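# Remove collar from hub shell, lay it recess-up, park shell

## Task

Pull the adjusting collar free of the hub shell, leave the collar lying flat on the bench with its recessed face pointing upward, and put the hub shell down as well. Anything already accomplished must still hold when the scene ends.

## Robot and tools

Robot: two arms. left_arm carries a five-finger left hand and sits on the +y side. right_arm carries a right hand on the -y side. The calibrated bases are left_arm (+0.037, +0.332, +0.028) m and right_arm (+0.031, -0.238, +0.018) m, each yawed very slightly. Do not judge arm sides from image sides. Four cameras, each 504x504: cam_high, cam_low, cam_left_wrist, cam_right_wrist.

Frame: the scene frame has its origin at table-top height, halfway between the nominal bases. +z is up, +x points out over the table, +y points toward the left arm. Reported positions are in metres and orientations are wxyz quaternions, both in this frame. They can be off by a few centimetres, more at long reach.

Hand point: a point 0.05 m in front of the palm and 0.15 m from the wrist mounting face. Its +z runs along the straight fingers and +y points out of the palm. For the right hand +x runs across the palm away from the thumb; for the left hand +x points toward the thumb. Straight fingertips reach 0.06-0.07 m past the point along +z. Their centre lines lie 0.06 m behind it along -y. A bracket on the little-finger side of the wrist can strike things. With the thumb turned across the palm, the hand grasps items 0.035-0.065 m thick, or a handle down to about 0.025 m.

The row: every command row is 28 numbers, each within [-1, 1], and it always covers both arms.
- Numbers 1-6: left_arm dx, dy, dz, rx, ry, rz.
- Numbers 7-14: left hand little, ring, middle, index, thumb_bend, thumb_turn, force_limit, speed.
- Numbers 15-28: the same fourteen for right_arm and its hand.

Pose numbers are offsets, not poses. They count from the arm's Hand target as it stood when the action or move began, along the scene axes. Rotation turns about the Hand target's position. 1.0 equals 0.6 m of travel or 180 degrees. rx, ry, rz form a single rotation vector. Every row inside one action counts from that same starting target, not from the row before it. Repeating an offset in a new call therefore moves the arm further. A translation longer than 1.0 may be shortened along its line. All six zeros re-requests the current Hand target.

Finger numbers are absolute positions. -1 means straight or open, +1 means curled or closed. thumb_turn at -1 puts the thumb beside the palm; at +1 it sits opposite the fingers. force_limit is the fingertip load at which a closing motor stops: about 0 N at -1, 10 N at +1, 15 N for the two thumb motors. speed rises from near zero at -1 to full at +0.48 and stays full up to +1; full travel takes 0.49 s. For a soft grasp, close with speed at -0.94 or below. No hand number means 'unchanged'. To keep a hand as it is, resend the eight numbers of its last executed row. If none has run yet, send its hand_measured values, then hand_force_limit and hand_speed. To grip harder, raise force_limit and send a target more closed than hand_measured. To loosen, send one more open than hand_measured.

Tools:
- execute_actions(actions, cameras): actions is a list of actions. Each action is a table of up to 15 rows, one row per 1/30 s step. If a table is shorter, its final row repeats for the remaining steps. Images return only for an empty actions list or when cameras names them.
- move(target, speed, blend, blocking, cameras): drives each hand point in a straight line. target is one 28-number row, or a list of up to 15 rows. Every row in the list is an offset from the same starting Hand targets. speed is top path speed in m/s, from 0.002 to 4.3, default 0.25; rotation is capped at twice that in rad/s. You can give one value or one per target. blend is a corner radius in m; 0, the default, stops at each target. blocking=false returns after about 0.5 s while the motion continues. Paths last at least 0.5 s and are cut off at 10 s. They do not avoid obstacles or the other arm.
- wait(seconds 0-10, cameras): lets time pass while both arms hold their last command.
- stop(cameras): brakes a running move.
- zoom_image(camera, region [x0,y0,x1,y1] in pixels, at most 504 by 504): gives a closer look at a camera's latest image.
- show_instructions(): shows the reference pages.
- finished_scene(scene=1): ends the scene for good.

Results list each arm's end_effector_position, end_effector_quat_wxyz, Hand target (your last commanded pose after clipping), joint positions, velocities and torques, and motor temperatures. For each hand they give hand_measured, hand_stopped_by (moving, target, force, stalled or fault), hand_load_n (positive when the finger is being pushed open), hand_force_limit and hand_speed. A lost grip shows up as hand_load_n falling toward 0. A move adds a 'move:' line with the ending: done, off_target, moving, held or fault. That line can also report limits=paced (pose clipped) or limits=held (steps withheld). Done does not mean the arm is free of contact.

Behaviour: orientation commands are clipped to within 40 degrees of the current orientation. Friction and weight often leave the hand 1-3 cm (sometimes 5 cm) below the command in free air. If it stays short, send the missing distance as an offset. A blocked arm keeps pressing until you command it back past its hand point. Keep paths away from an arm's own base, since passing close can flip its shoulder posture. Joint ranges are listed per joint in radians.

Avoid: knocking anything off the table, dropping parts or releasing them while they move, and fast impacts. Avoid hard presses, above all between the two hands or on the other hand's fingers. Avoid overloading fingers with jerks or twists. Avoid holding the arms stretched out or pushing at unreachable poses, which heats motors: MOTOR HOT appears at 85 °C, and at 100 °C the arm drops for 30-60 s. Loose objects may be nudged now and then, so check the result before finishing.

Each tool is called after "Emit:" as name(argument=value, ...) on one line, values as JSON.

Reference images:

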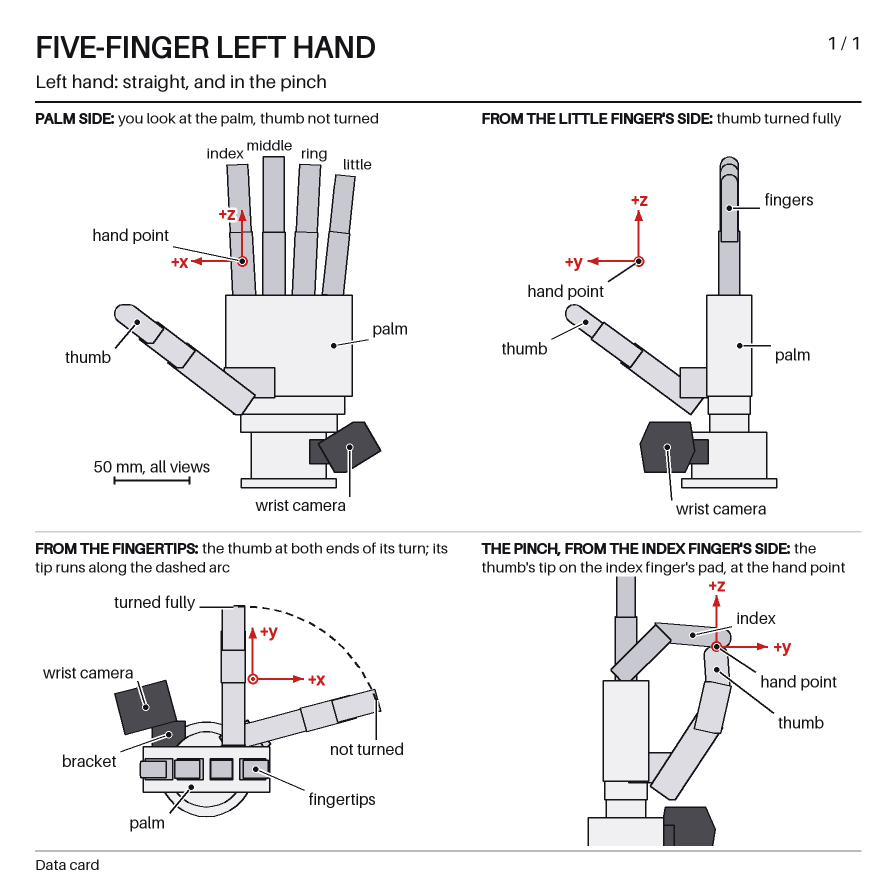

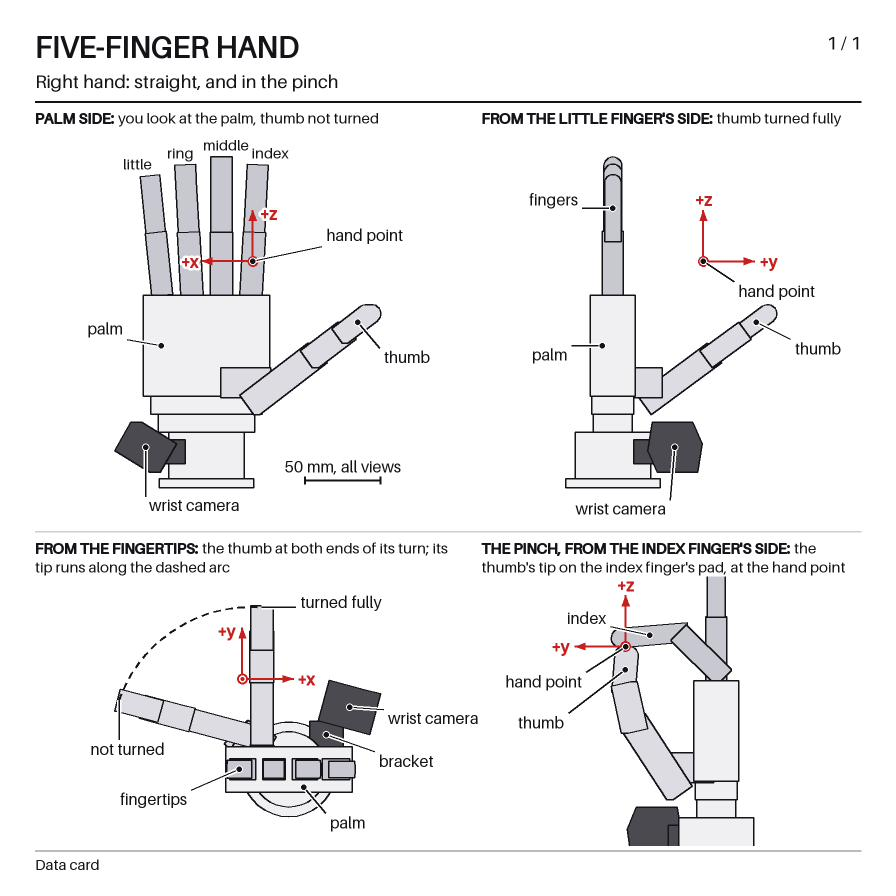

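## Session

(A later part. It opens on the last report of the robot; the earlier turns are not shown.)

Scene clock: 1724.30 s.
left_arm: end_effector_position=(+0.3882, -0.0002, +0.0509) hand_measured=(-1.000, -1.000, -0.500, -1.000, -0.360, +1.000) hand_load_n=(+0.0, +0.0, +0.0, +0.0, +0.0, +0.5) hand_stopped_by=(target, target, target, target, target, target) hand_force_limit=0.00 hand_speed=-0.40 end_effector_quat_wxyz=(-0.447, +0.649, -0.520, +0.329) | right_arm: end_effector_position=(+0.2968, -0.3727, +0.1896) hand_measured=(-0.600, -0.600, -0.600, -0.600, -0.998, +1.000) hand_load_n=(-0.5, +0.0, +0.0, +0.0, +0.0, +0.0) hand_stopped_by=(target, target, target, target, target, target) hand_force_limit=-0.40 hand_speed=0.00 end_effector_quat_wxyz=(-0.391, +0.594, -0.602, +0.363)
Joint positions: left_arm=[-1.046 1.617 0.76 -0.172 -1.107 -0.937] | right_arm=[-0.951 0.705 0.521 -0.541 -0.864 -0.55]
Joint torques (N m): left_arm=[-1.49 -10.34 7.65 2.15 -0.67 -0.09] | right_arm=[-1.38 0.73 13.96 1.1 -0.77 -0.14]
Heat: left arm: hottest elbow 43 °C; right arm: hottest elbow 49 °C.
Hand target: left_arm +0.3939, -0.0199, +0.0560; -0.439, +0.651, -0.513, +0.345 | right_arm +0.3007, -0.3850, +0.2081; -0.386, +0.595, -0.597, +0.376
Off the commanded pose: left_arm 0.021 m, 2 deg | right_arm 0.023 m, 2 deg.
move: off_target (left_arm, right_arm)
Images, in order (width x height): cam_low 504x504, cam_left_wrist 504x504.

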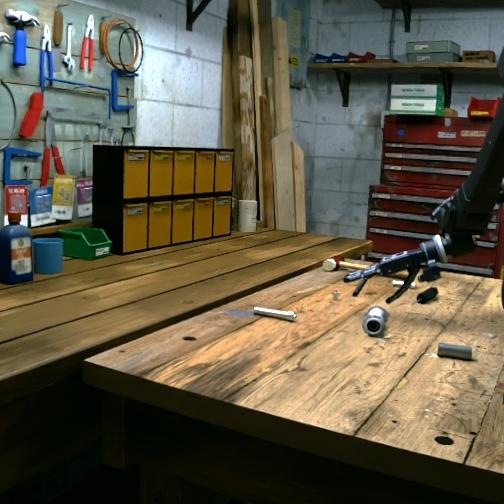

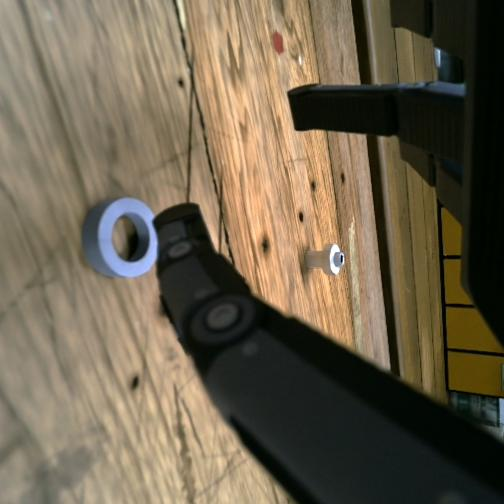

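Emit:
move(target=[0.001,-0.022,-0.037,0,0,0,-1,-1,-0.5,-1,-0.36,1,0.0,-0.4,0,0,0,0,0,0,-0.6,-0.6,-0.6,-0.6,-1,1,-0.4,0], speed=0.1, cameras=["cam_low","cam_left_wrist"])

Emit:
zoom_image(camera="cam_low", region=[340, 260, 420, 340])

Scene clock: 1739.57 s.
left_arm: end_effector_position=(+0.3914, -0.0117, +0.0313) hand_measured=(-1.000, -1.000, -0.500, -1.000, -0.360, +1.000) hand_load_n=(-0.5, +0.0, +0.0, +0.0, +0.0, +0.0) hand_stopped_by=(target, target, target, target, target, target) hand_force_limit=0.00 hand_speed=-0.40 end_effector_quat_wxyz=(-0.449, +0.649, -0.519, +0.329) | right_arm: end_effector_position=(+0.2968, -0.3727, +0.1896) hand_measured=(-0.600, -0.600, -0.600, -0.600, -0.998, +1.000) hand_load_n=(+0.0, +0.0, +0.0, +0.0, +0.0, +0.0) hand_stopped_by=(target, target, target, target, target, target) hand_force_limit=-0.40 hand_speed=0.00 end_effector_quat_wxyz=(-0.391, +0.594, -0.602, +0.363)
Joint positions: left_arm=[-1.054 1.691 0.787 -0.143 -1.115 -0.957] | right_arm=[-0.951 0.705 0.521 -0.541 -0.864 -0.55]
Joint torques (N m): left_arm=[-2.26 -11.16 7.15 2.14 -0.66 -0.13] | right_arm=[-1.32 0.67 13.9 1.11 -0.77 -0.14]
Heat: left arm: hottest elbow 44 °C; right arm: hottest elbow 50 °C.
Hand target: left_arm +0.3945, -0.0330, +0.0337; -0.440, +0.651, -0.513, +0.345 | right_arm +0.3007, -0.3850, +0.2081; -0.386, +0.595, -0.597, +0.376
Off the commanded pose: left_arm 0.022 m, 2 deg | right_arm 0.023 m, 2 deg.
move: off_target (left_arm, right_arm)
Images, in order (width x height): cam_low 504x504, cam_left_wrist 504x504.

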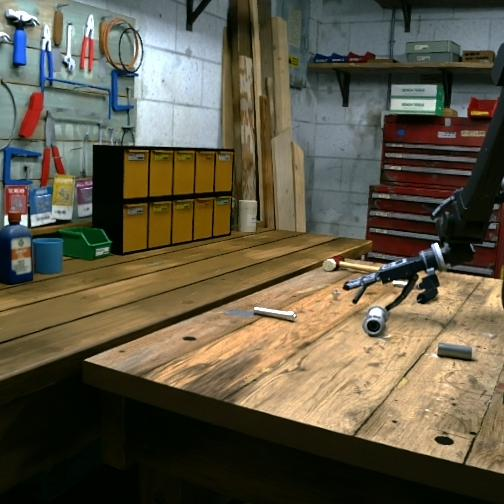

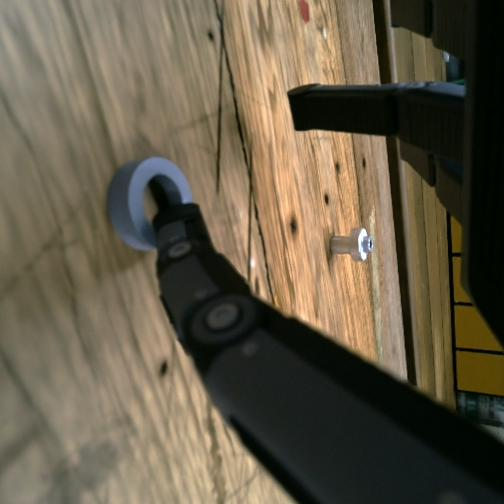

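Scaled by 6.300 from the camera's 504x504 image, which has a finer 720x720 frame.

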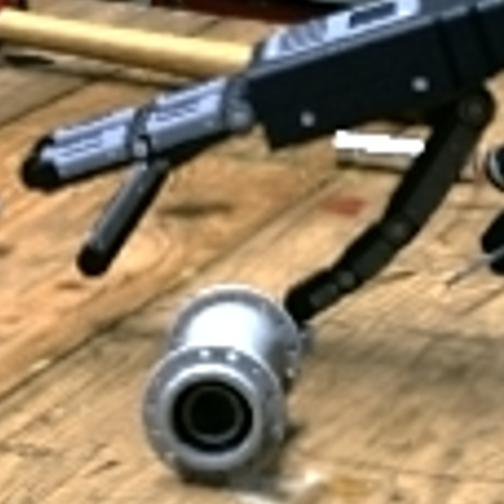

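Emit:
move(target=[-0.011,-0.004,-0.002,0,0,0,-1,-1,-0.5,-1,-0.36,1,0.0,-0.4,0,0,0,0,0,0,-0.6,-0.6,-0.6,-0.6,-1,1,-0.4,0], speed=0.1, cameras=["cam_left_wrist"])

Scene clock: 1753.10 s.
left_arm: end_effector_position=(+0.3866, -0.0183, +0.0312) hand_measured=(-1.000, -1.000, -0.500, -1.000, -0.360, +1.000) hand_load_n=(+0.0, +0.0, +0.0, +0.0, +0.0, +0.0) hand_stopped_by=(target, target, target, target, target, target) hand_force_limit=0.00 hand_speed=-0.40 end_effector_quat_wxyz=(-0.444, +0.651, -0.514, +0.338) | right_arm: end_effector_position=(+0.2968, -0.3727, +0.1896) hand_measured=(-0.600, -0.600, -0.600, -0.600, -0.998, +1.000) hand_load_n=(+0.0, +0.0, +0.0, +0.0, +0.0, +0.0) hand_stopped_by=(target, target, target, target, target, target) hand_force_limit=-0.40 hand_speed=0.00 end_effector_quat_wxyz=(-0.391, +0.594, -0.602, +0.363)
Joint positions: left_arm=[-1.071 1.695 0.787 -0.143 -1.121 -0.987] | right_arm=[-0.951 0.705 0.521 -0.541 -0.864 -0.55]
Joint torques (N m): left_arm=[-1.79 -10.99 7.43 0.99 -0.74 -0.14] | right_arm=[-1.26 0.62 13.91 1.11 -0.76 -0.13]
Heat: left arm: hottest elbow 43 °C; right arm: hottest elbow 50 °C.
Hand target: left_arm +0.3879, -0.0354, +0.0324; -0.440, +0.651, -0.513, +0.345 | right_arm +0.3007, -0.3850, +0.2081; -0.386, +0.595, -0.597, +0.376
Off the commanded pose: left_arm 0.017 m, 1 deg | right_arm 0.023 m, 2 deg.
move: off_target (left_arm, right_arm)
Images, in order (width x height): cam_left_wrist 504x504.

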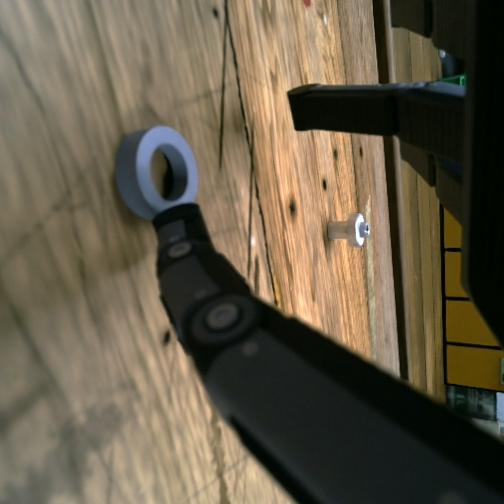

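Emit:
zoom_image(camera="cam_left_wrist", region=[90, 90, 240, 240])

Scaled by 3.360 from the camera's 504x504 image, which has a finer 720x720 frame.

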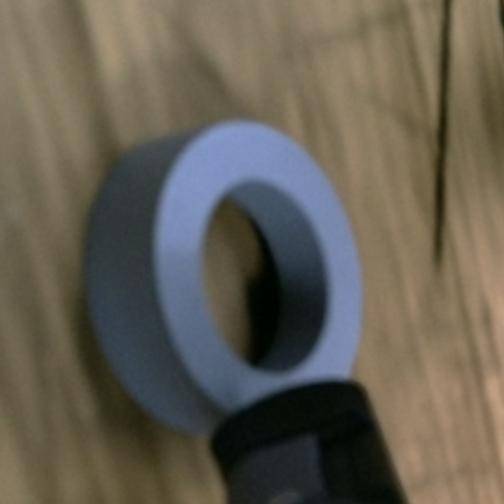

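Emit:
move(target=[[0.028,0.075,0.02,0,0,0,-1,-1,-0.5,-1,-0.36,1,0.0,-0.4,0,0,0,0,0,0,-0.6,-0.6,-0.6,-0.6,-1,1,-0.4,0],[0.0125,0.0125,0.0,0,0,0,-1,-1,-0.5,-1,-0.36,1,0.0,-0.4,0,0,0,0,0,0,-0.6,-0.6,-0.6,-0.6,-1,1,-0.4,0]], speed=0.1, cameras=["cam_left_wrist"])

Emit:
zoom_image(camera="cam_left_wrist", region=[90, 90, 240, 240])

Scene clock: 1775.43 s.
left_arm: end_effector_position=(+0.3931, -0.0140, +0.0323) hand_measured=(-1.000, -1.000, -0.500, -1.000, -0.360, +1.000) hand_load_n=(+0.0, +0.0, +0.0, +0.0, +0.0, +0.0) hand_stopped_by=(target, target, target, target, target, target) hand_force_limit=0.00 hand_speed=-0.40 end_effector_quat_wxyz=(-0.442, +0.651, -0.514, +0.341) | right_arm: end_effector_position=(+0.2968, -0.3727, +0.1896) hand_measured=(-0.600, -0.600, -0.600, -0.600, -0.998, +1.000) hand_load_n=(+0.0, -0.5, +0.0, +0.0, +0.0, +0.0) hand_stopped_by=(target, target, target, target, target, target) hand_force_limit=-0.40 hand_speed=0.00 end_effector_quat_wxyz=(-0.391, +0.594, -0.602, +0.363)
Joint positions: left_arm=[-1.051 1.688 0.771 -0.086 -1.109 -0.939] | right_arm=[-0.951 0.705 0.521 -0.541 -0.864 -0.55]
Joint torques (N m): left_arm=[-1.44 -11.05 7.27 0.73 -0.72 -0.14] | right_arm=[-1.49 0.67 13.89 1.13 -0.77 -0.14]
Heat: left arm: hottest elbow 42 °C; right arm: hottest elbow 51 °C.
Hand target: left_arm +0.3954, -0.0280, +0.0326; -0.440, +0.651, -0.513, +0.345 | right_arm +0.3007, -0.3850, +0.2081; -0.386, +0.595, -0.597, +0.376
Off the commanded pose: left_arm 0.014 m, 1 deg | right_arm 0.023 m, 2 deg.
move: off_target (left_arm, right_arm)
Images, in order (width x height): cam_left_wrist 504x504.

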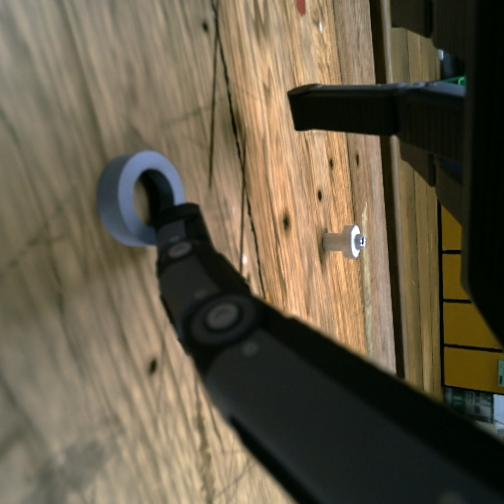

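Scaled by 3.360 from the camera's 504x504 image, which has a finer 720x720 frame.

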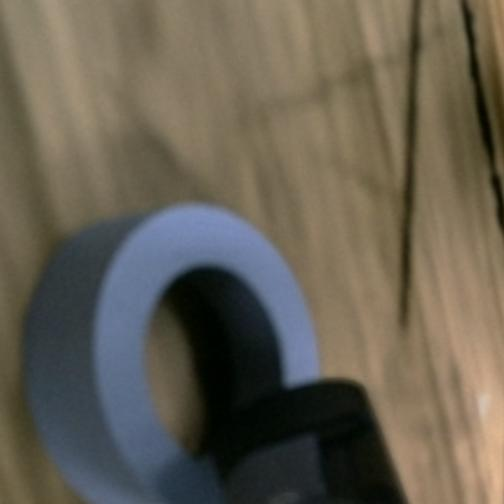

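Emit:
move(target=[-0.0083,0,-0.02,0,0,0,-1,-1,-0.5,-1,-0.36,1,0.0,-0.4,0,0,0,0,0,0,-0.6,-0.6,-0.6,-0.6,-1,1,-0.4,0], speed=0.05, cameras=["cam_left_wrist","cam_low"])

Emit:
zoom_image(camera="cam_left_wrist", region=[90, 90, 240, 240])

Emit:
zoom_image(camera="cam_low", region=[350, 270, 410, 330])

Scene clock: 1791.00 s.
left_arm: end_effector_position=(+0.3926, -0.0136, +0.0297) hand_measured=(-1.000, -1.000, -0.500, -1.000, -0.360, +1.000) hand_load_n=(+0.0, +0.0, +0.0, +0.0, -2.5, -1.5) hand_stopped_by=(target, target, target, target, target, target) hand_force_limit=0.00 hand_speed=-0.40 end_effector_quat_wxyz=(-0.446, +0.652, -0.508, +0.343) | right_arm: end_effector_position=(+0.2968, -0.3727, +0.1896) hand_measured=(-0.600, -0.600, -0.600, -0.600, -0.998, +1.000) hand_load_n=(+0.0, +0.0, +0.0, +0.0, +0.0, +0.0) hand_stopped_by=(target, target, target, target, target, target) hand_force_limit=-0.40 hand_speed=0.00 end_effector_quat_wxyz=(-0.391, +0.594, -0.602, +0.363)
Joint positions: left_arm=[-1.056 1.699 0.771 -0.086 -1.124 -0.96] | right_arm=[-0.951 0.705 0.521 -0.541 -0.864 -0.55]
Joint torques (N m): left_arm=[-1.96 -9.93 6.5 1.47 -0.41 -0.14] | right_arm=[-1.38 0.73 13.94 1.11 -0.77 -0.14]
Heat: left arm: hottest elbow 42 °C; right arm: hottest elbow 51 °C.
Hand target: left_arm +0.3904, -0.0279, +0.0205; -0.439, +0.651, -0.513, +0.345 | right_arm +0.3007, -0.3850, +0.2081; -0.386, +0.595, -0.597, +0.376
Off the commanded pose: left_arm 0.017 m, 1 deg | right_arm 0.023 m, 2 deg.
move: off_target (left_arm, right_arm)
Images, in order (width x height): cam_low 504x504, cam_left_wrist 504x504.

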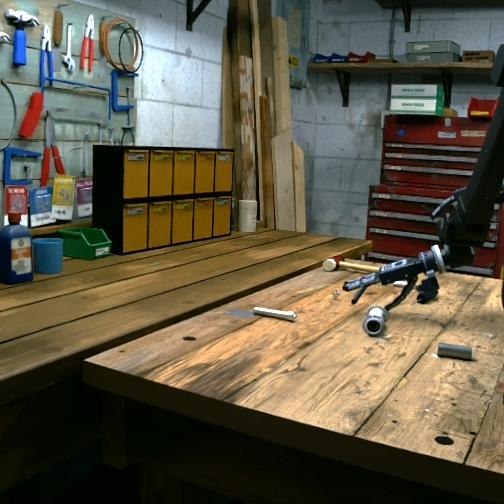

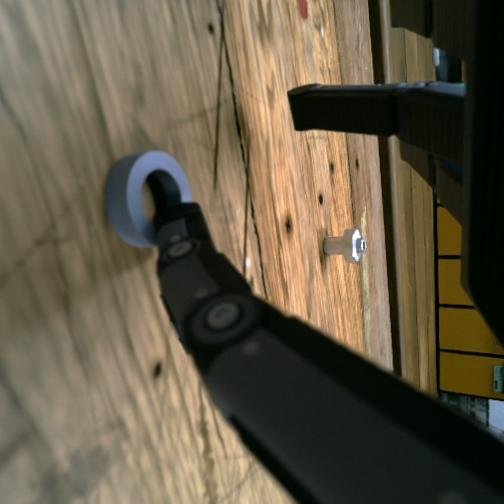

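Scaled by 3.360 from the camera's 504x504 image, which has a finer 720x720 frame.

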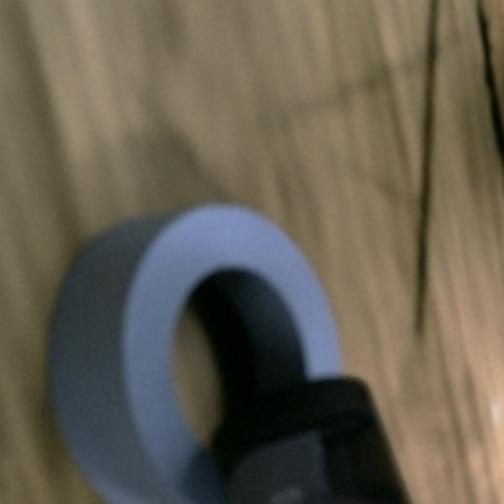

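Scaled by 8.400 from the camera's 504x504 image, which has a finer 720x720 frame.

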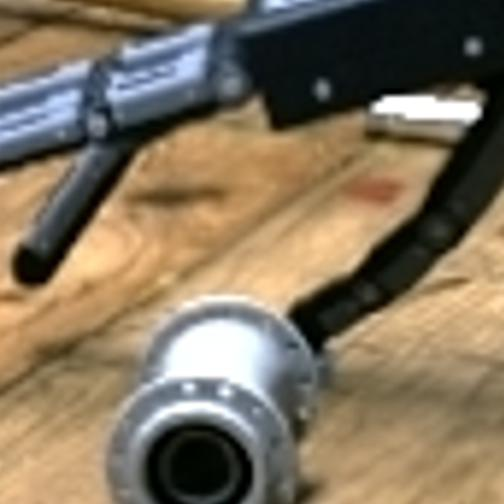

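Emit:
move(target=[[0.0,0,0.04,0,0,0,-1,-1,-0.5,-1,-0.36,1,0.0,-0.4,0,0,0,0,0,0,-0.6,-0.6,-0.6,-0.6,-1,1,-0.4,0],[0.01,0.06,0.043,0,0,0,-1,-1,-0.5,-1,-0.36,1,0.0,-0.4,0,0,0,0,0,0,-0.6,-0.6,-0.6,-0.6,-1,1,-0.4,0],[-0.0132,0.0,0.0225,0,0,0,-1,-1,-0.5,-1,-0.36,1,0.0,-0.4,0,0,0,0,0,0,-0.6,-0.6,-0.6,-0.6,-1,1,-0.4,0]], speed=0.1, cameras=["cam_left_wrist"])

Emit:
zoom_image(camera="cam_left_wrist", region=[90, 90, 240, 240])

Scene clock: 1808.63 s.
left_arm: end_effector_position=(+0.3805, -0.0139, +0.0336) hand_measured=(-1.000, -1.000, -0.500, -1.000, -0.360, +1.000) hand_load_n=(+0.0, +0.0, +0.0, +0.0, +0.0, +0.0) hand_stopped_by=(target, target, target, target, target, target) hand_force_limit=0.00 hand_speed=-0.40 end_effector_quat_wxyz=(-0.442, +0.651, -0.514, +0.341) | right_arm: end_effector_position=(+0.2968, -0.3727, +0.1896) hand_measured=(-0.600, -0.600, -0.600, -0.600, -0.998, +1.000) hand_load_n=(+0.0, +0.0, +0.0, +0.0, +0.0, +0.0) hand_stopped_by=(target, target, target, target, target, target) hand_force_limit=-0.40 hand_speed=0.00 end_effector_quat_wxyz=(-0.391, +0.594, -0.602, +0.363)
Joint positions: left_arm=[-1.079 1.674 0.765 -0.141 -1.123 -0.993] | right_arm=[-0.951 0.705 0.521 -0.541 -0.864 -0.55]
Joint torques (N m): left_arm=[-1.85 -10.52 7.21 0.79 -0.75 -0.12] | right_arm=[-1.26 0.62 13.9 1.1 -0.77 -0.13]
Heat: left arm: hottest elbow 41 °C; right arm: hottest elbow 52 °C.
Hand target: left_arm +0.3826, -0.0280, +0.0341; -0.440, +0.651, -0.513, +0.345 | right_arm +0.3007, -0.3850, +0.2081; -0.386, +0.595, -0.597, +0.376
Off the commanded pose: left_arm 0.014 m, 1 deg | right_arm 0.023 m, 2 deg.
move: off_target (left_arm, right_arm)
Images, in order (width x height): cam_left_wrist 504x504.

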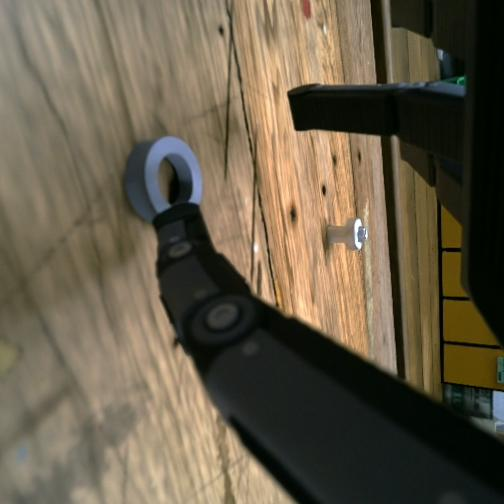

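Scaled by 3.360 from the camera's 504x504 image, which has a finer 720x720 frame.

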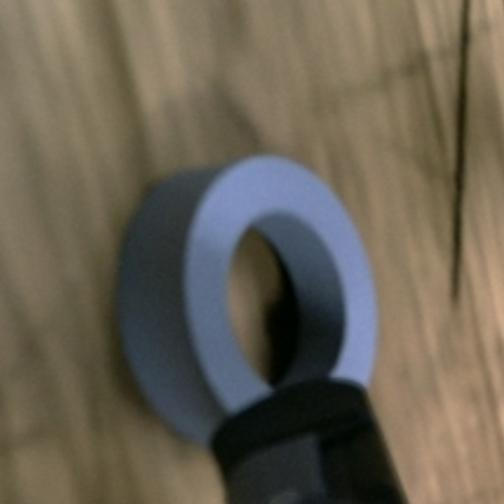

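Emit:
move(target=[0.0,0.003,-0.0195,0,0,0,-1,-1,-0.5,-1,-0.36,1,0.0,-0.4,0,0,0,0,0,0,-0.6,-0.6,-0.6,-0.6,-1,1,-0.4,0], speed=0.05, cameras=["cam_left_wrist"])

Emit:
zoom_image(camera="cam_left_wrist", region=[90, 90, 240, 240])

Scene clock: 1819.77 s.
left_arm: end_effector_position=(+0.3796, -0.0122, +0.0227) hand_measured=(-1.000, -1.000, -0.500, -1.000, -0.360, +1.000) hand_load_n=(+0.0, +0.0, +0.0, +0.0, +0.0, +0.0) hand_stopped_by=(target, target, target, target, target, target) hand_force_limit=0.00 hand_speed=-0.40 end_effector_quat_wxyz=(-0.446, +0.649, -0.519, +0.334) | right_arm: end_effector_position=(+0.2968, -0.3727, +0.1896) hand_measured=(-0.600, -0.600, -0.600, -0.600, -0.998, +1.000) hand_load_n=(+0.0, +0.0, +0.0, +0.0, +0.0, -0.5) hand_stopped_by=(target, target, target, target, target, target) hand_force_limit=-0.40 hand_speed=0.00 end_effector_quat_wxyz=(-0.391, +0.594, -0.602, +0.363)
Joint positions: left_arm=[-1.079 1.701 0.765 -0.134 -1.123 -0.994] | right_arm=[-0.951 0.705 0.521 -0.541 -0.864 -0.55]
Joint torques (N m): left_arm=[-1.44 -11.16 6.38 1.99 -0.72 -0.12] | right_arm=[-1.32 0.79 13.91 1.13 -0.77 -0.13]
Heat: left arm: hottest elbow 41 °C; right arm: hottest elbow 52 °C.
Hand target: left_arm +0.3826, -0.0262, +0.0224; -0.439, +0.652, -0.513, +0.345 | right_arm +0.3007, -0.3850, +0.2081; -0.386, +0.595, -0.597, +0.376
Off the commanded pose: left_arm 0.014 m, 2 deg | right_arm 0.023 m, 2 deg.
move: off_target (left_arm, right_arm)
Images, in order (width x height): cam_left_wrist 504x504.

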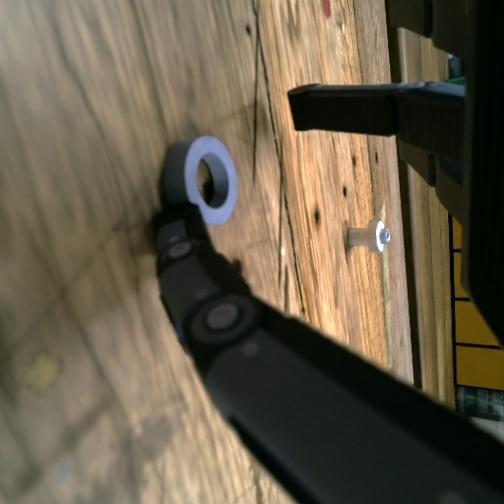

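Scaled by 3.360 from the camera's 504x504 image, which has a finer 720x720 frame.

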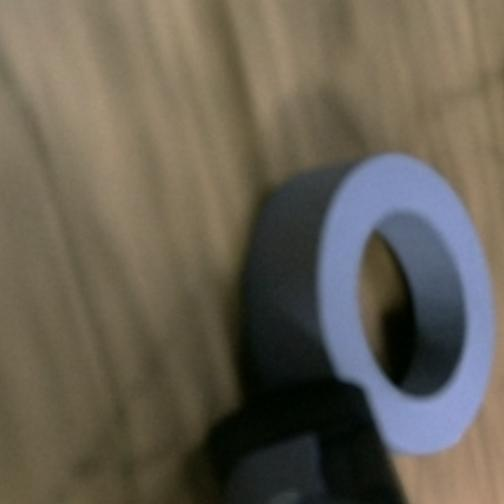

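Emit:
move(target=[0.0,0.0,0.0,0,0,0,-1,-1,0.3,-1,-0.36,1,-0.6,-0.9,0,0,0,0,0,0,-0.6,-0.6,-0.6,-0.6,-1,1,-0.4,0], speed=0.05, cameras=["cam_left_wrist","cam_low"])

Emit:
zoom_image(camera="cam_left_wrist", region=[90, 90, 240, 240])

Scene clock: 1831.07 s.
left_arm: end_effector_position=(+0.3803, -0.0120, +0.0235) hand_measured=(-1.000, -1.000, +0.002, -1.000, -0.360, +1.000) hand_load_n=(-0.5, +0.0, +2.0, +0.0, +0.5, +0.0) hand_stopped_by=(target, target, force, target, target, target) hand_force_limit=-0.60 hand_speed=-0.90 end_effector_quat_wxyz=(-0.447, +0.649, -0.517, +0.335) | right_arm: end_effector_position=(+0.2968, -0.3727, +0.1896) hand_measured=(-0.600, -0.600, -0.600, -0.600, -0.998, +1.000) hand_load_n=(+0.0, +0.0, +0.0, +0.0, +0.0, +0.0) hand_stopped_by=(target, target, target, target, target, target) hand_force_limit=-0.40 hand_speed=0.00 end_effector_quat_wxyz=(-0.391, +0.594, -0.602, +0.363)
Joint positions: left_arm=[-1.079 1.701 0.765 -0.132 -1.128 -0.994] | right_arm=[-0.951 0.705 0.521 -0.541 -0.864 -0.55]
Joint torques (N m): left_arm=[-1.32 -10.81 6.37 1.98 -0.53 -0.13] | right_arm=[-1.38 0.73 13.93 1.11 -0.78 -0.14]
Heat: left arm: hottest elbow 40 °C; right arm: hottest elbow 52 °C.
Hand target: left_arm +0.3826, -0.0263, +0.0224; -0.439, +0.652, -0.513, +0.345 | right_arm +0.3007, -0.3850, +0.2081; -0.386, +0.595, -0.597, +0.376
Off the commanded pose: left_arm 0.015 m, 2 deg | right_arm 0.023 m, 2 deg.
move: off_target (left_arm, right_arm)
Images, in order (width x height): cam_low 504x504, cam_left_wrist 504x504.

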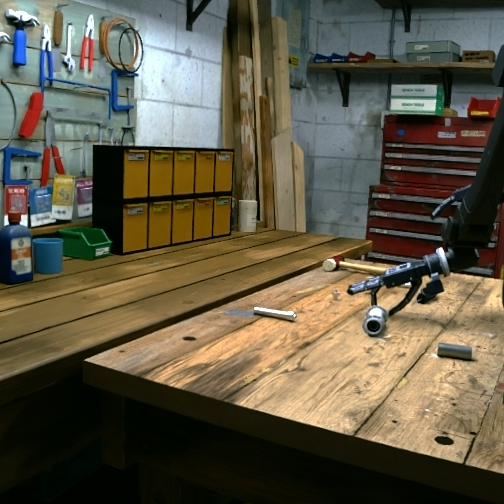

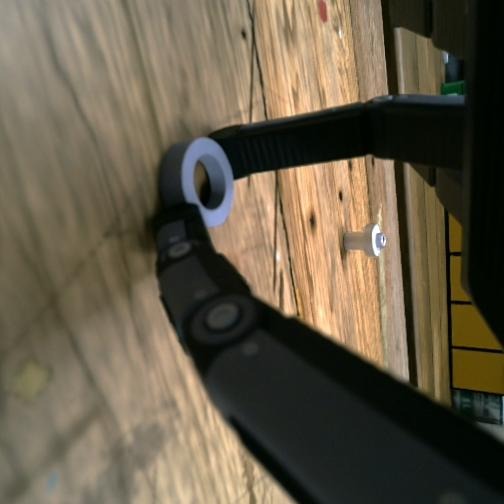

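Scaled by 3.360 from the camera's 504x504 image, which has a finer 720x720 frame.

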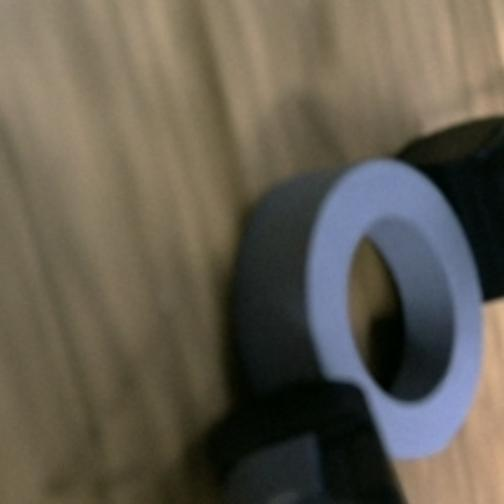

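Emit:
move(target=[0.0,0.0,0.0,0,0,0,-1,-1,0.35,-1,-0.36,1,0.0,-0.9,0,0,0,0,0,0,-0.6,-0.6,-0.6,-0.6,-1,1,-0.4,0], speed=0.05, cameras=["cam_left_wrist"])

Emit:
zoom_image(camera="cam_left_wrist", region=[120, 90, 270, 240])

Scene clock: 1836.07 s.
left_arm: end_effector_position=(+0.3803, -0.0119, +0.0236) hand_measured=(-1.000, -1.000, +0.018, -1.000, -0.360, +1.000) hand_load_n=(+0.0, +0.0, +6.5, +0.0, +4.0, +0.0) hand_stopped_by=(target, target, force, target, target, target) hand_force_limit=0.00 hand_speed=-0.90 end_effector_quat_wxyz=(-0.447, +0.649, -0.517, +0.335) | right_arm: end_effector_position=(+0.2968, -0.3727, +0.1896) hand_measured=(-0.600, -0.600, -0.600, -0.600, -0.998, +1.000) hand_load_n=(+0.0, +0.0, +0.0, +0.0, +0.0, +0.0) hand_stopped_by=(target, target, target, target, target, target) hand_force_limit=-0.40 hand_speed=0.00 end_effector_quat_wxyz=(-0.391, +0.594, -0.602, +0.363)
Joint positions: left_arm=[-1.079 1.701 0.765 -0.132 -1.128 -0.994] | right_arm=[-0.951 0.705 0.521 -0.541 -0.864 -0.55]
Joint torques (N m): left_arm=[-1.38 -10.99 6.39 2.03 -0.5 -0.12] | right_arm=[-1.32 0.56 13.9 1.17 -0.77 -0.13]
Heat: left arm: hottest elbow 40 °C; right arm: hottest elbow 52 °C.
Hand target: left_arm +0.3826, -0.0263, +0.0224; -0.439, +0.652, -0.513, +0.345 | right_arm +0.3007, -0.3850, +0.2081; -0.386, +0.595, -0.597, +0.376
Off the commanded pose: left_arm 0.015 m, 2 deg | right_arm 0.023 m, 2 deg.
move: off_target (left_arm, right_arm)
Images, in order (width x height): cam_left_wrist 504x504.

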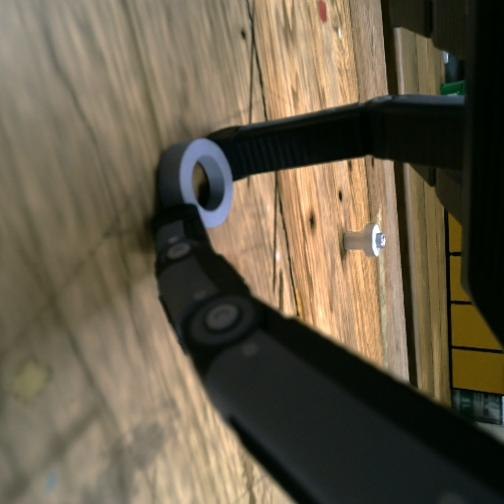

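Scaled by 3.360 from the camera's 504x504 image, which has a finer 720x720 frame.

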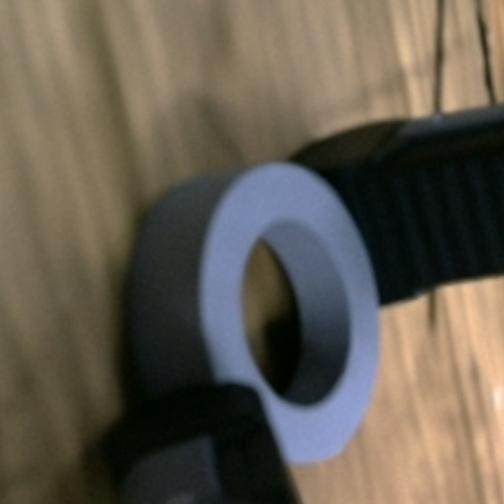

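Emit:
move(target=[0.0,0.0,0.09,0,0,0,-1,-1,0.35,-1,-0.36,1,0.0,-0.9,0,0,0,0,0,0,-0.6,-0.6,-0.6,-0.6,-1,1,-0.4,0], speed=0.06, cameras=["cam_left_wrist","cam_low"])

Emit:
zoom_image(camera="cam_left_wrist", region=[120, 90, 270, 240])

Scene clock: 1841.10 s.
left_arm: end_effector_position=(+0.3785, -0.0093, +0.0603) hand_measured=(-1.000, -1.000, +0.018, -1.000, -0.360, +1.000) hand_load_n=(+0.0, +0.0, +5.5, +0.0, +5.0, +1.0) hand_stopped_by=(target, target, force, target, target, target) hand_force_limit=0.00 hand_speed=-0.90 end_effector_quat_wxyz=(-0.448, +0.647, -0.521, +0.330) | right_arm: end_effector_position=(+0.2968, -0.3727, +0.1896) hand_measured=(-0.600, -0.600, -0.600, -0.600, -0.998, +1.000) hand_load_n=(+0.0, +0.0, +0.0, +0.0, +0.0, +0.0) hand_stopped_by=(target, target, target, target, target, target) hand_force_limit=-0.40 hand_speed=0.00 end_effector_quat_wxyz=(-0.391, +0.594, -0.602, +0.363)
Joint positions: left_arm=[-1.079 1.605 0.788 -0.265 -1.125 -0.994] | right_arm=[-0.951 0.705 0.521 -0.541 -0.864 -0.55]
Joint torques (N m): left_arm=[-1.49 -13.45 7.86 0.79 -0.65 -0.09] | right_arm=[-1.38 0.73 13.91 1.17 -0.77 -0.14]
Heat: left arm: hottest elbow 40 °C; right arm: hottest elbow 52 °C.
Hand target: left_arm +0.3826, -0.0262, +0.0764; -0.440, +0.651, -0.513, +0.345 | right_arm +0.3007, -0.3850, +0.2081; -0.386, +0.595, -0.597, +0.376
Off the commanded pose: left_arm 0.024 m, 2 deg | right_arm 0.023 m, 2 deg.
move: off_target (left_arm, right_arm)
Images, in order (width x height): cam_low 504x504, cam_left_wrist 504x504.

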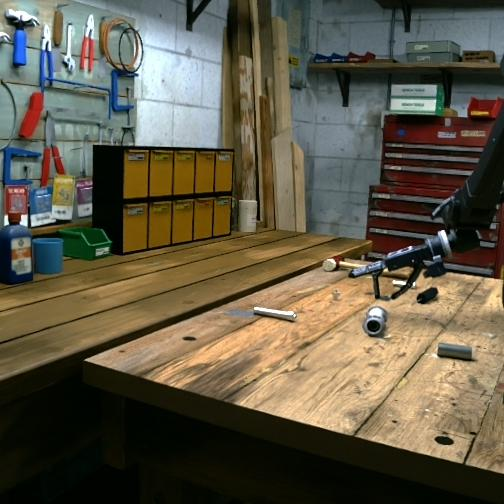

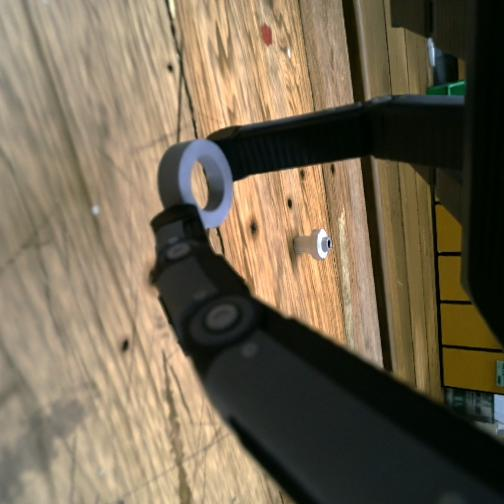

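Scaled by 3.360 from the camera's 504x504 image, which has a finer 720x720 frame.

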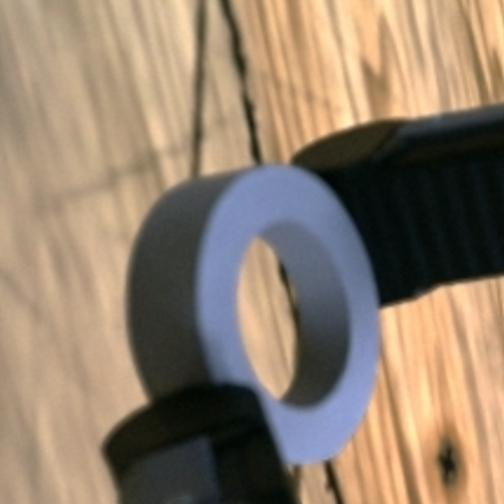

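Emit:
zoom_image(camera="cam_low", region=[350, 250, 410, 310])

Scaled by 8.400 from the camera's 504x504 image, which has a finer 720x720 frame.

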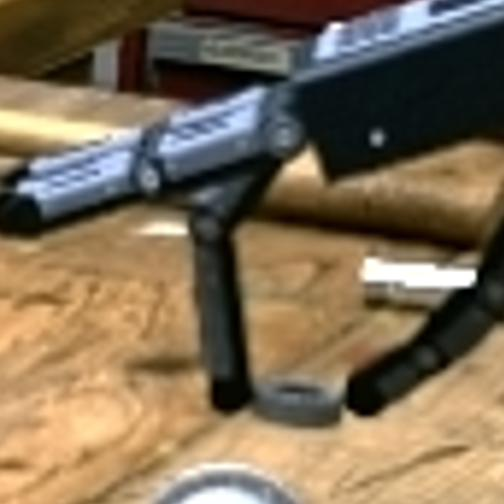

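Emit:
move(target=[[-0.075,0.0,0.08,0,0,0,-1,-1,0.35,-1,-0.36,1,0.0,-0.9,0,0,0,0,0,0,-0.6,-0.6,-0.6,-0.6,-1,1,-0.4,0],[-0.075,0.0,0.08,0.2158,0.0524,0,-1,-1,0.35,-1,-0.36,1,0.0,-0.9,0,0,0,0,0,0,-0.6,-0.6,-0.6,-0.6,-1,1,-0.4,0]], speed=0.12, cameras=["cam_left_wrist","cam_low","cam_high"])

Emit:
zoom_image(camera="cam_low", region=[360, 220, 440, 300])

Scene clock: 1860.60 s.
left_arm: end_effector_position=(+0.3387, -0.0105, +0.1242) hand_measured=(-1.000, -1.000, +0.018, -1.000, -0.360, +1.000) hand_load_n=(-0.5, +0.0, +6.0, +0.0, +5.0, +1.0) hand_stopped_by=(target, target, force, target, target, target) hand_force_limit=0.00 hand_speed=-0.90 end_effector_quat_wxyz=(+0.588, -0.496, +0.632, -0.094) | right_arm: end_effector_position=(+0.2968, -0.3727, +0.1896) hand_measured=(-0.600, -0.600, -0.600, -0.600, -0.998, +1.000) hand_load_n=(+0.0, -0.5, +0.0, -0.5, +0.0, +0.0) hand_stopped_by=(target, target, target, target, target, target) hand_force_limit=-0.40 hand_speed=0.00 end_effector_quat_wxyz=(-0.391, +0.594, -0.602, +0.363)
Joint positions: left_arm=[-1.198 1.807 1.252 -1.461 -1.243 -1.291] | right_arm=[-0.951 0.705 0.521 -0.541 -0.864 -0.55]
Joint torques (N m): left_arm=[-2.02 -13.74 8.13 -0.79 -0.78 -0.11] | right_arm=[-1.26 0.67 13.91 1.14 -0.77 -0.13]
Heat: left arm: hottest elbow 41 °C; right arm: hottest elbow 53 °C.
Hand target: left_arm +0.3375, -0.0262, +0.1243; +0.588, -0.494, +0.632, -0.102 | right_arm +0.3007, -0.3850, +0.2081; -0.386, +0.595, -0.597, +0.376
Off the commanded pose: left_arm 0.016 m, 1 deg | right_arm 0.023 m, 2 deg.
move: off_target (left_arm, right_arm)
Images, in order (width x height): cam_high 504x504, cam_low 504x504, cam_left_wrist 504x504.

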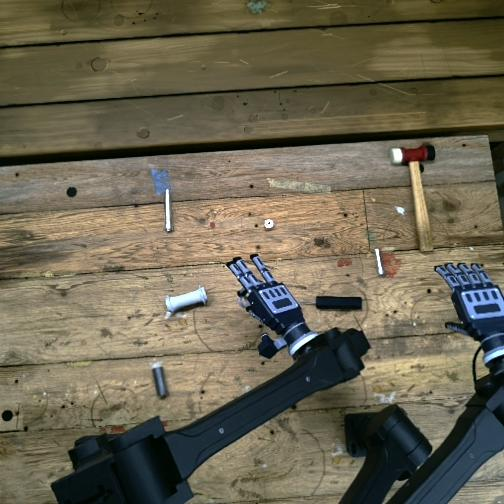

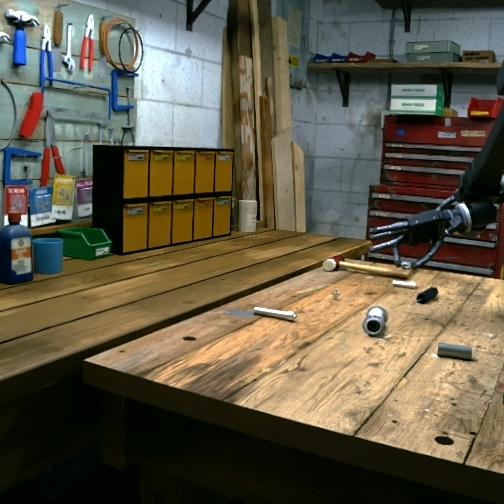

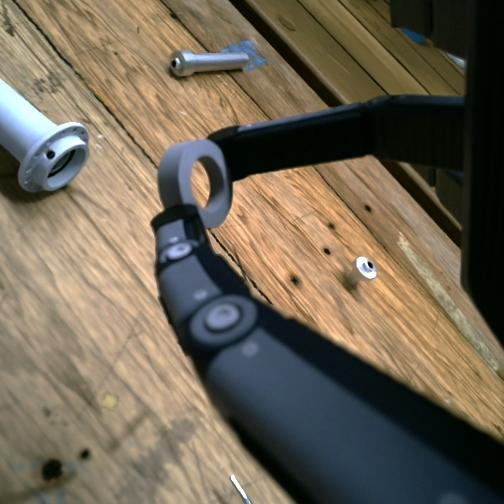

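Scaled by 6.300 from the camera's 504x504 image, which has a finer 720x720 frame.

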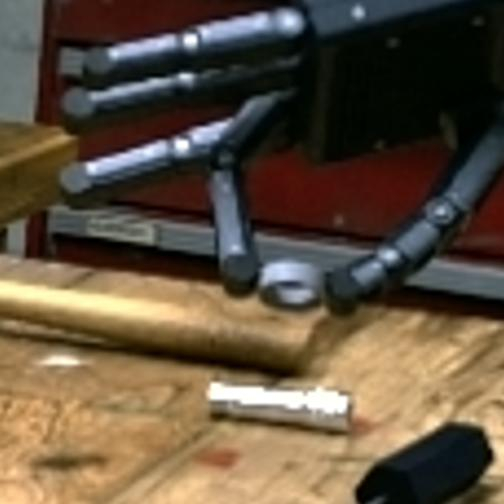

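Emit:
move(target=[[0.0125,0.119,-0.034,0.1079,0.0262,0,-1,-1,0.35,-1,-0.36,1,0.0,-0.9,0,0,0,0,0,0,-0.6,-0.6,-0.6,-0.6,-1,1,-0.4,0],[0.004,0.035,-0.132,0.1079,0.0262,0,-1,-1,0.35,-1,-0.36,1,0.0,-0.9,0,0,0,0,0,0,-0.6,-0.6,-0.6,-0.6,-1,1,-0.4,0]], speed=0.1, cameras=["cam_left_wrist","cam_low","cam_high"])

Emit:
zoom_image(camera="cam_low", region=[360, 250, 440, 330])

Scene clock: 1930.43 s.
left_arm: end_effector_position=(+0.3416, +0.0053, +0.0492) hand_measured=(-1.000, -1.000, +0.018, -1.000, -0.360, +1.000) hand_load_n=(+0.0, +0.0, +6.0, +0.0, +4.5, +1.0) hand_stopped_by=(target, target, force, target, target, target) hand_force_limit=0.00 hand_speed=-0.90 end_effector_quat_wxyz=(+0.635, -0.394, +0.663, +0.029) | right_arm: end_effector_position=(+0.2968, -0.3727, +0.1896) hand_measured=(-0.600, -0.600, -0.600, -0.600, -0.998, +1.000) hand_load_n=(+0.0, +0.0, +0.0, +0.0, +0.0, +0.0) hand_stopped_by=(target, target, target, target, target, target) hand_force_limit=-0.40 hand_speed=0.00 end_effector_quat_wxyz=(-0.391, +0.594, -0.602, +0.363)
Joint positions: left_arm=[-1.191 2.089 1.328 -1.64 -1.284 -1.342] | right_arm=[-0.951 0.705 0.521 -0.541 -0.864 -0.55]
Joint torques (N m): left_arm=[-1.85 -16.03 6.3 -1.39 -0.47 -0.12] | right_arm=[-1.38 0.73 13.93 1.13 -0.77 -0.13]
Heat: left arm: hottest elbow 40 °C; right arm: hottest elbow 53 °C.
Hand target: left_arm +0.3399, -0.0053, +0.0452; +0.637, -0.391, +0.664, +0.027 | right_arm +0.3007, -0.3850, +0.2081; -0.386, +0.595, -0.597, +0.376
Off the commanded pose: left_arm 0.011 m, 0 deg | right_arm 0.023 m, 2 deg.
move: off_target (left_arm, right_arm)
Images, in order (width x height): cam_high 504x504, cam_low 504x504, cam_left_wrist 504x504.

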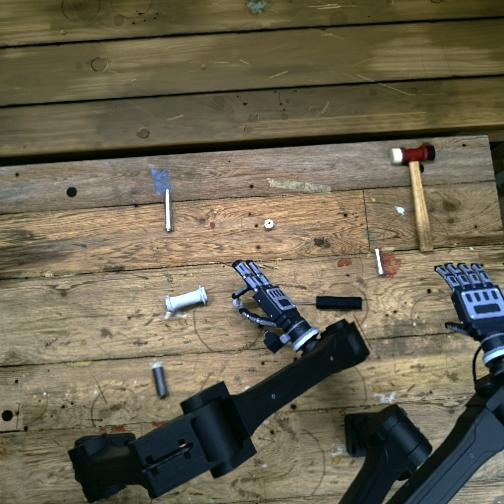

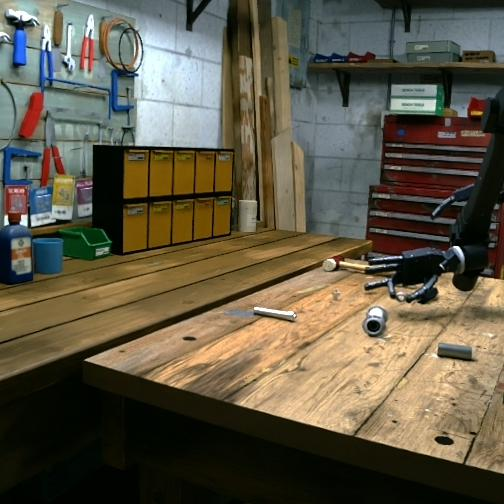

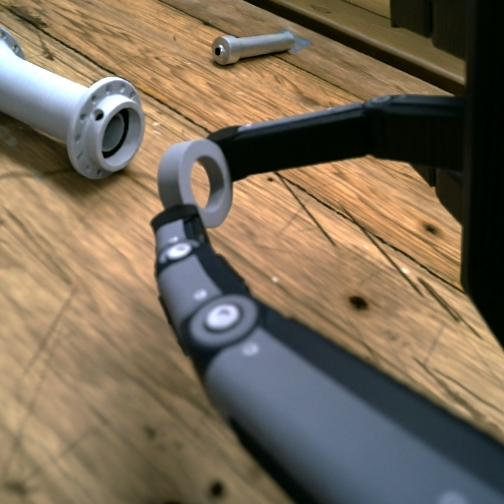

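Scaled by 6.300 from the camera's 504x504 image, which has a finer 720x720 frame.

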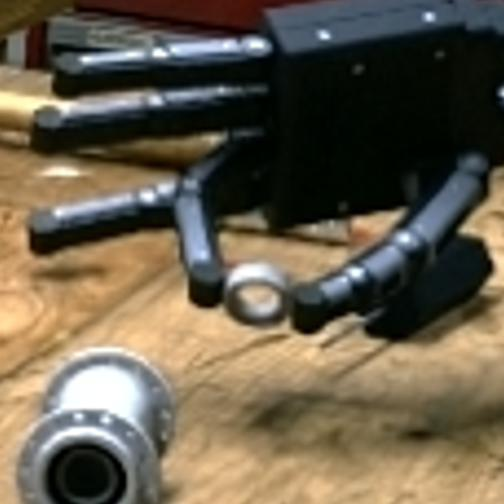

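Emit:
zoom_image(camera="cam_low", region=[385, 282, 415, 312])

Scaled by 16.800 from the camera's 504x504 image, which has a finer 720x720 frame.

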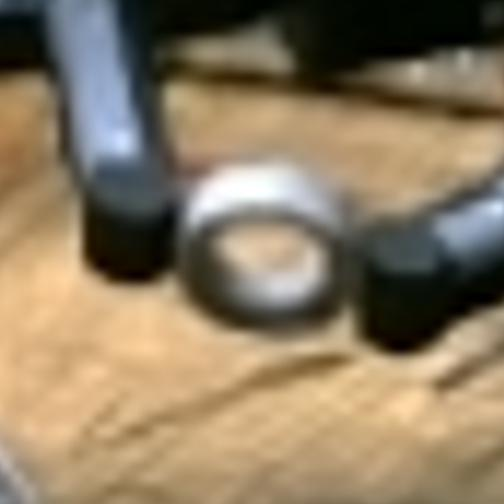

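Emit:
move(target=[0,0,-0.04,0,0,0,-1,-1,0.35,-1,-0.36,1,0.0,-0.9,0,0,0,0,0,0,-0.6,-0.6,-0.6,-0.6,-1,1,-0.4,0], speed=0.06, cameras=["cam_low"])

Emit:
zoom_image(camera="cam_low", region=[370, 270, 430, 330])

Scene clock: 1937.40 s.
left_arm: end_effector_position=(+0.3403, +0.0087, +0.0293) hand_measured=(-1.000, -1.000, +0.018, -1.000, -0.360, +1.000) hand_load_n=(+0.0, +0.0, +6.0, +0.0, +5.0, +1.0) hand_stopped_by=(target, target, force, target, target, target) hand_force_limit=0.00 hand_speed=-0.90 end_effector_quat_wxyz=(+0.638, -0.386, +0.666, +0.040) | right_arm: end_effector_position=(+0.2968, -0.3727, +0.1896) hand_measured=(-0.600, -0.600, -0.600, -0.600, -0.998, +1.000) hand_load_n=(+0.0, +0.0, +0.0, -0.5, +0.0, +0.5) hand_stopped_by=(target, target, target, target, target, target) hand_force_limit=-0.40 hand_speed=0.00 end_effector_quat_wxyz=(-0.391, +0.594, -0.602, +0.363)
Joint positions: left_arm=[-1.191 2.135 1.328 -1.628 -1.284 -1.348] | right_arm=[-0.951 0.705 0.521 -0.541 -0.864 -0.55]
Joint torques (N m): left_arm=[-1.67 -16.44 5.96 -0.09 -0.47 -0.11] | right_arm=[-1.44 0.67 13.91 1.14 -0.78 -0.14]
Motor temperatures (°C): left_arm=[28 34 40 21 27 23] | right_arm=[22 27 54 23 24 22]
Heat: left arm: hottest elbow 40 °C; right arm: hottest elbow 54 °C.
Hand target: left_arm +0.3399, -0.0054, +0.0212; +0.637, -0.392, +0.664, +0.027 | right_arm +0.3007, -0.3850, +0.2081; -0.386, +0.595, -0.597, +0.376
Off the commanded pose: left_arm 0.016 m, 2 deg | right_arm 0.023 m, 2 deg.
move: off_target (left_arm, right_arm)
Images, in order (width x height): cam_low 504x504.

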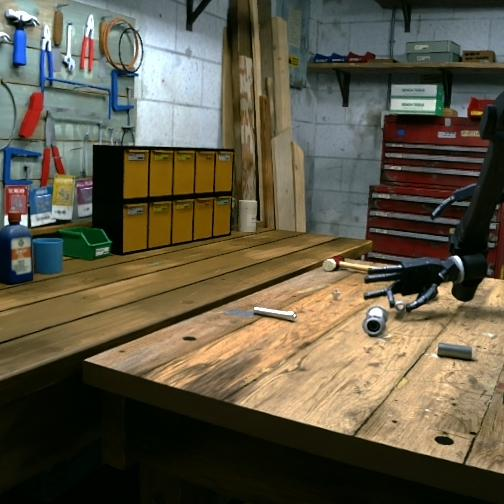

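Scaled by 8.400 from the camera's 504x504 image, which has a finer 720x720 frame.

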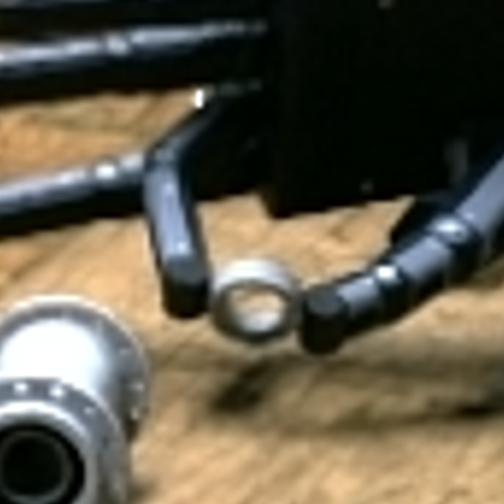

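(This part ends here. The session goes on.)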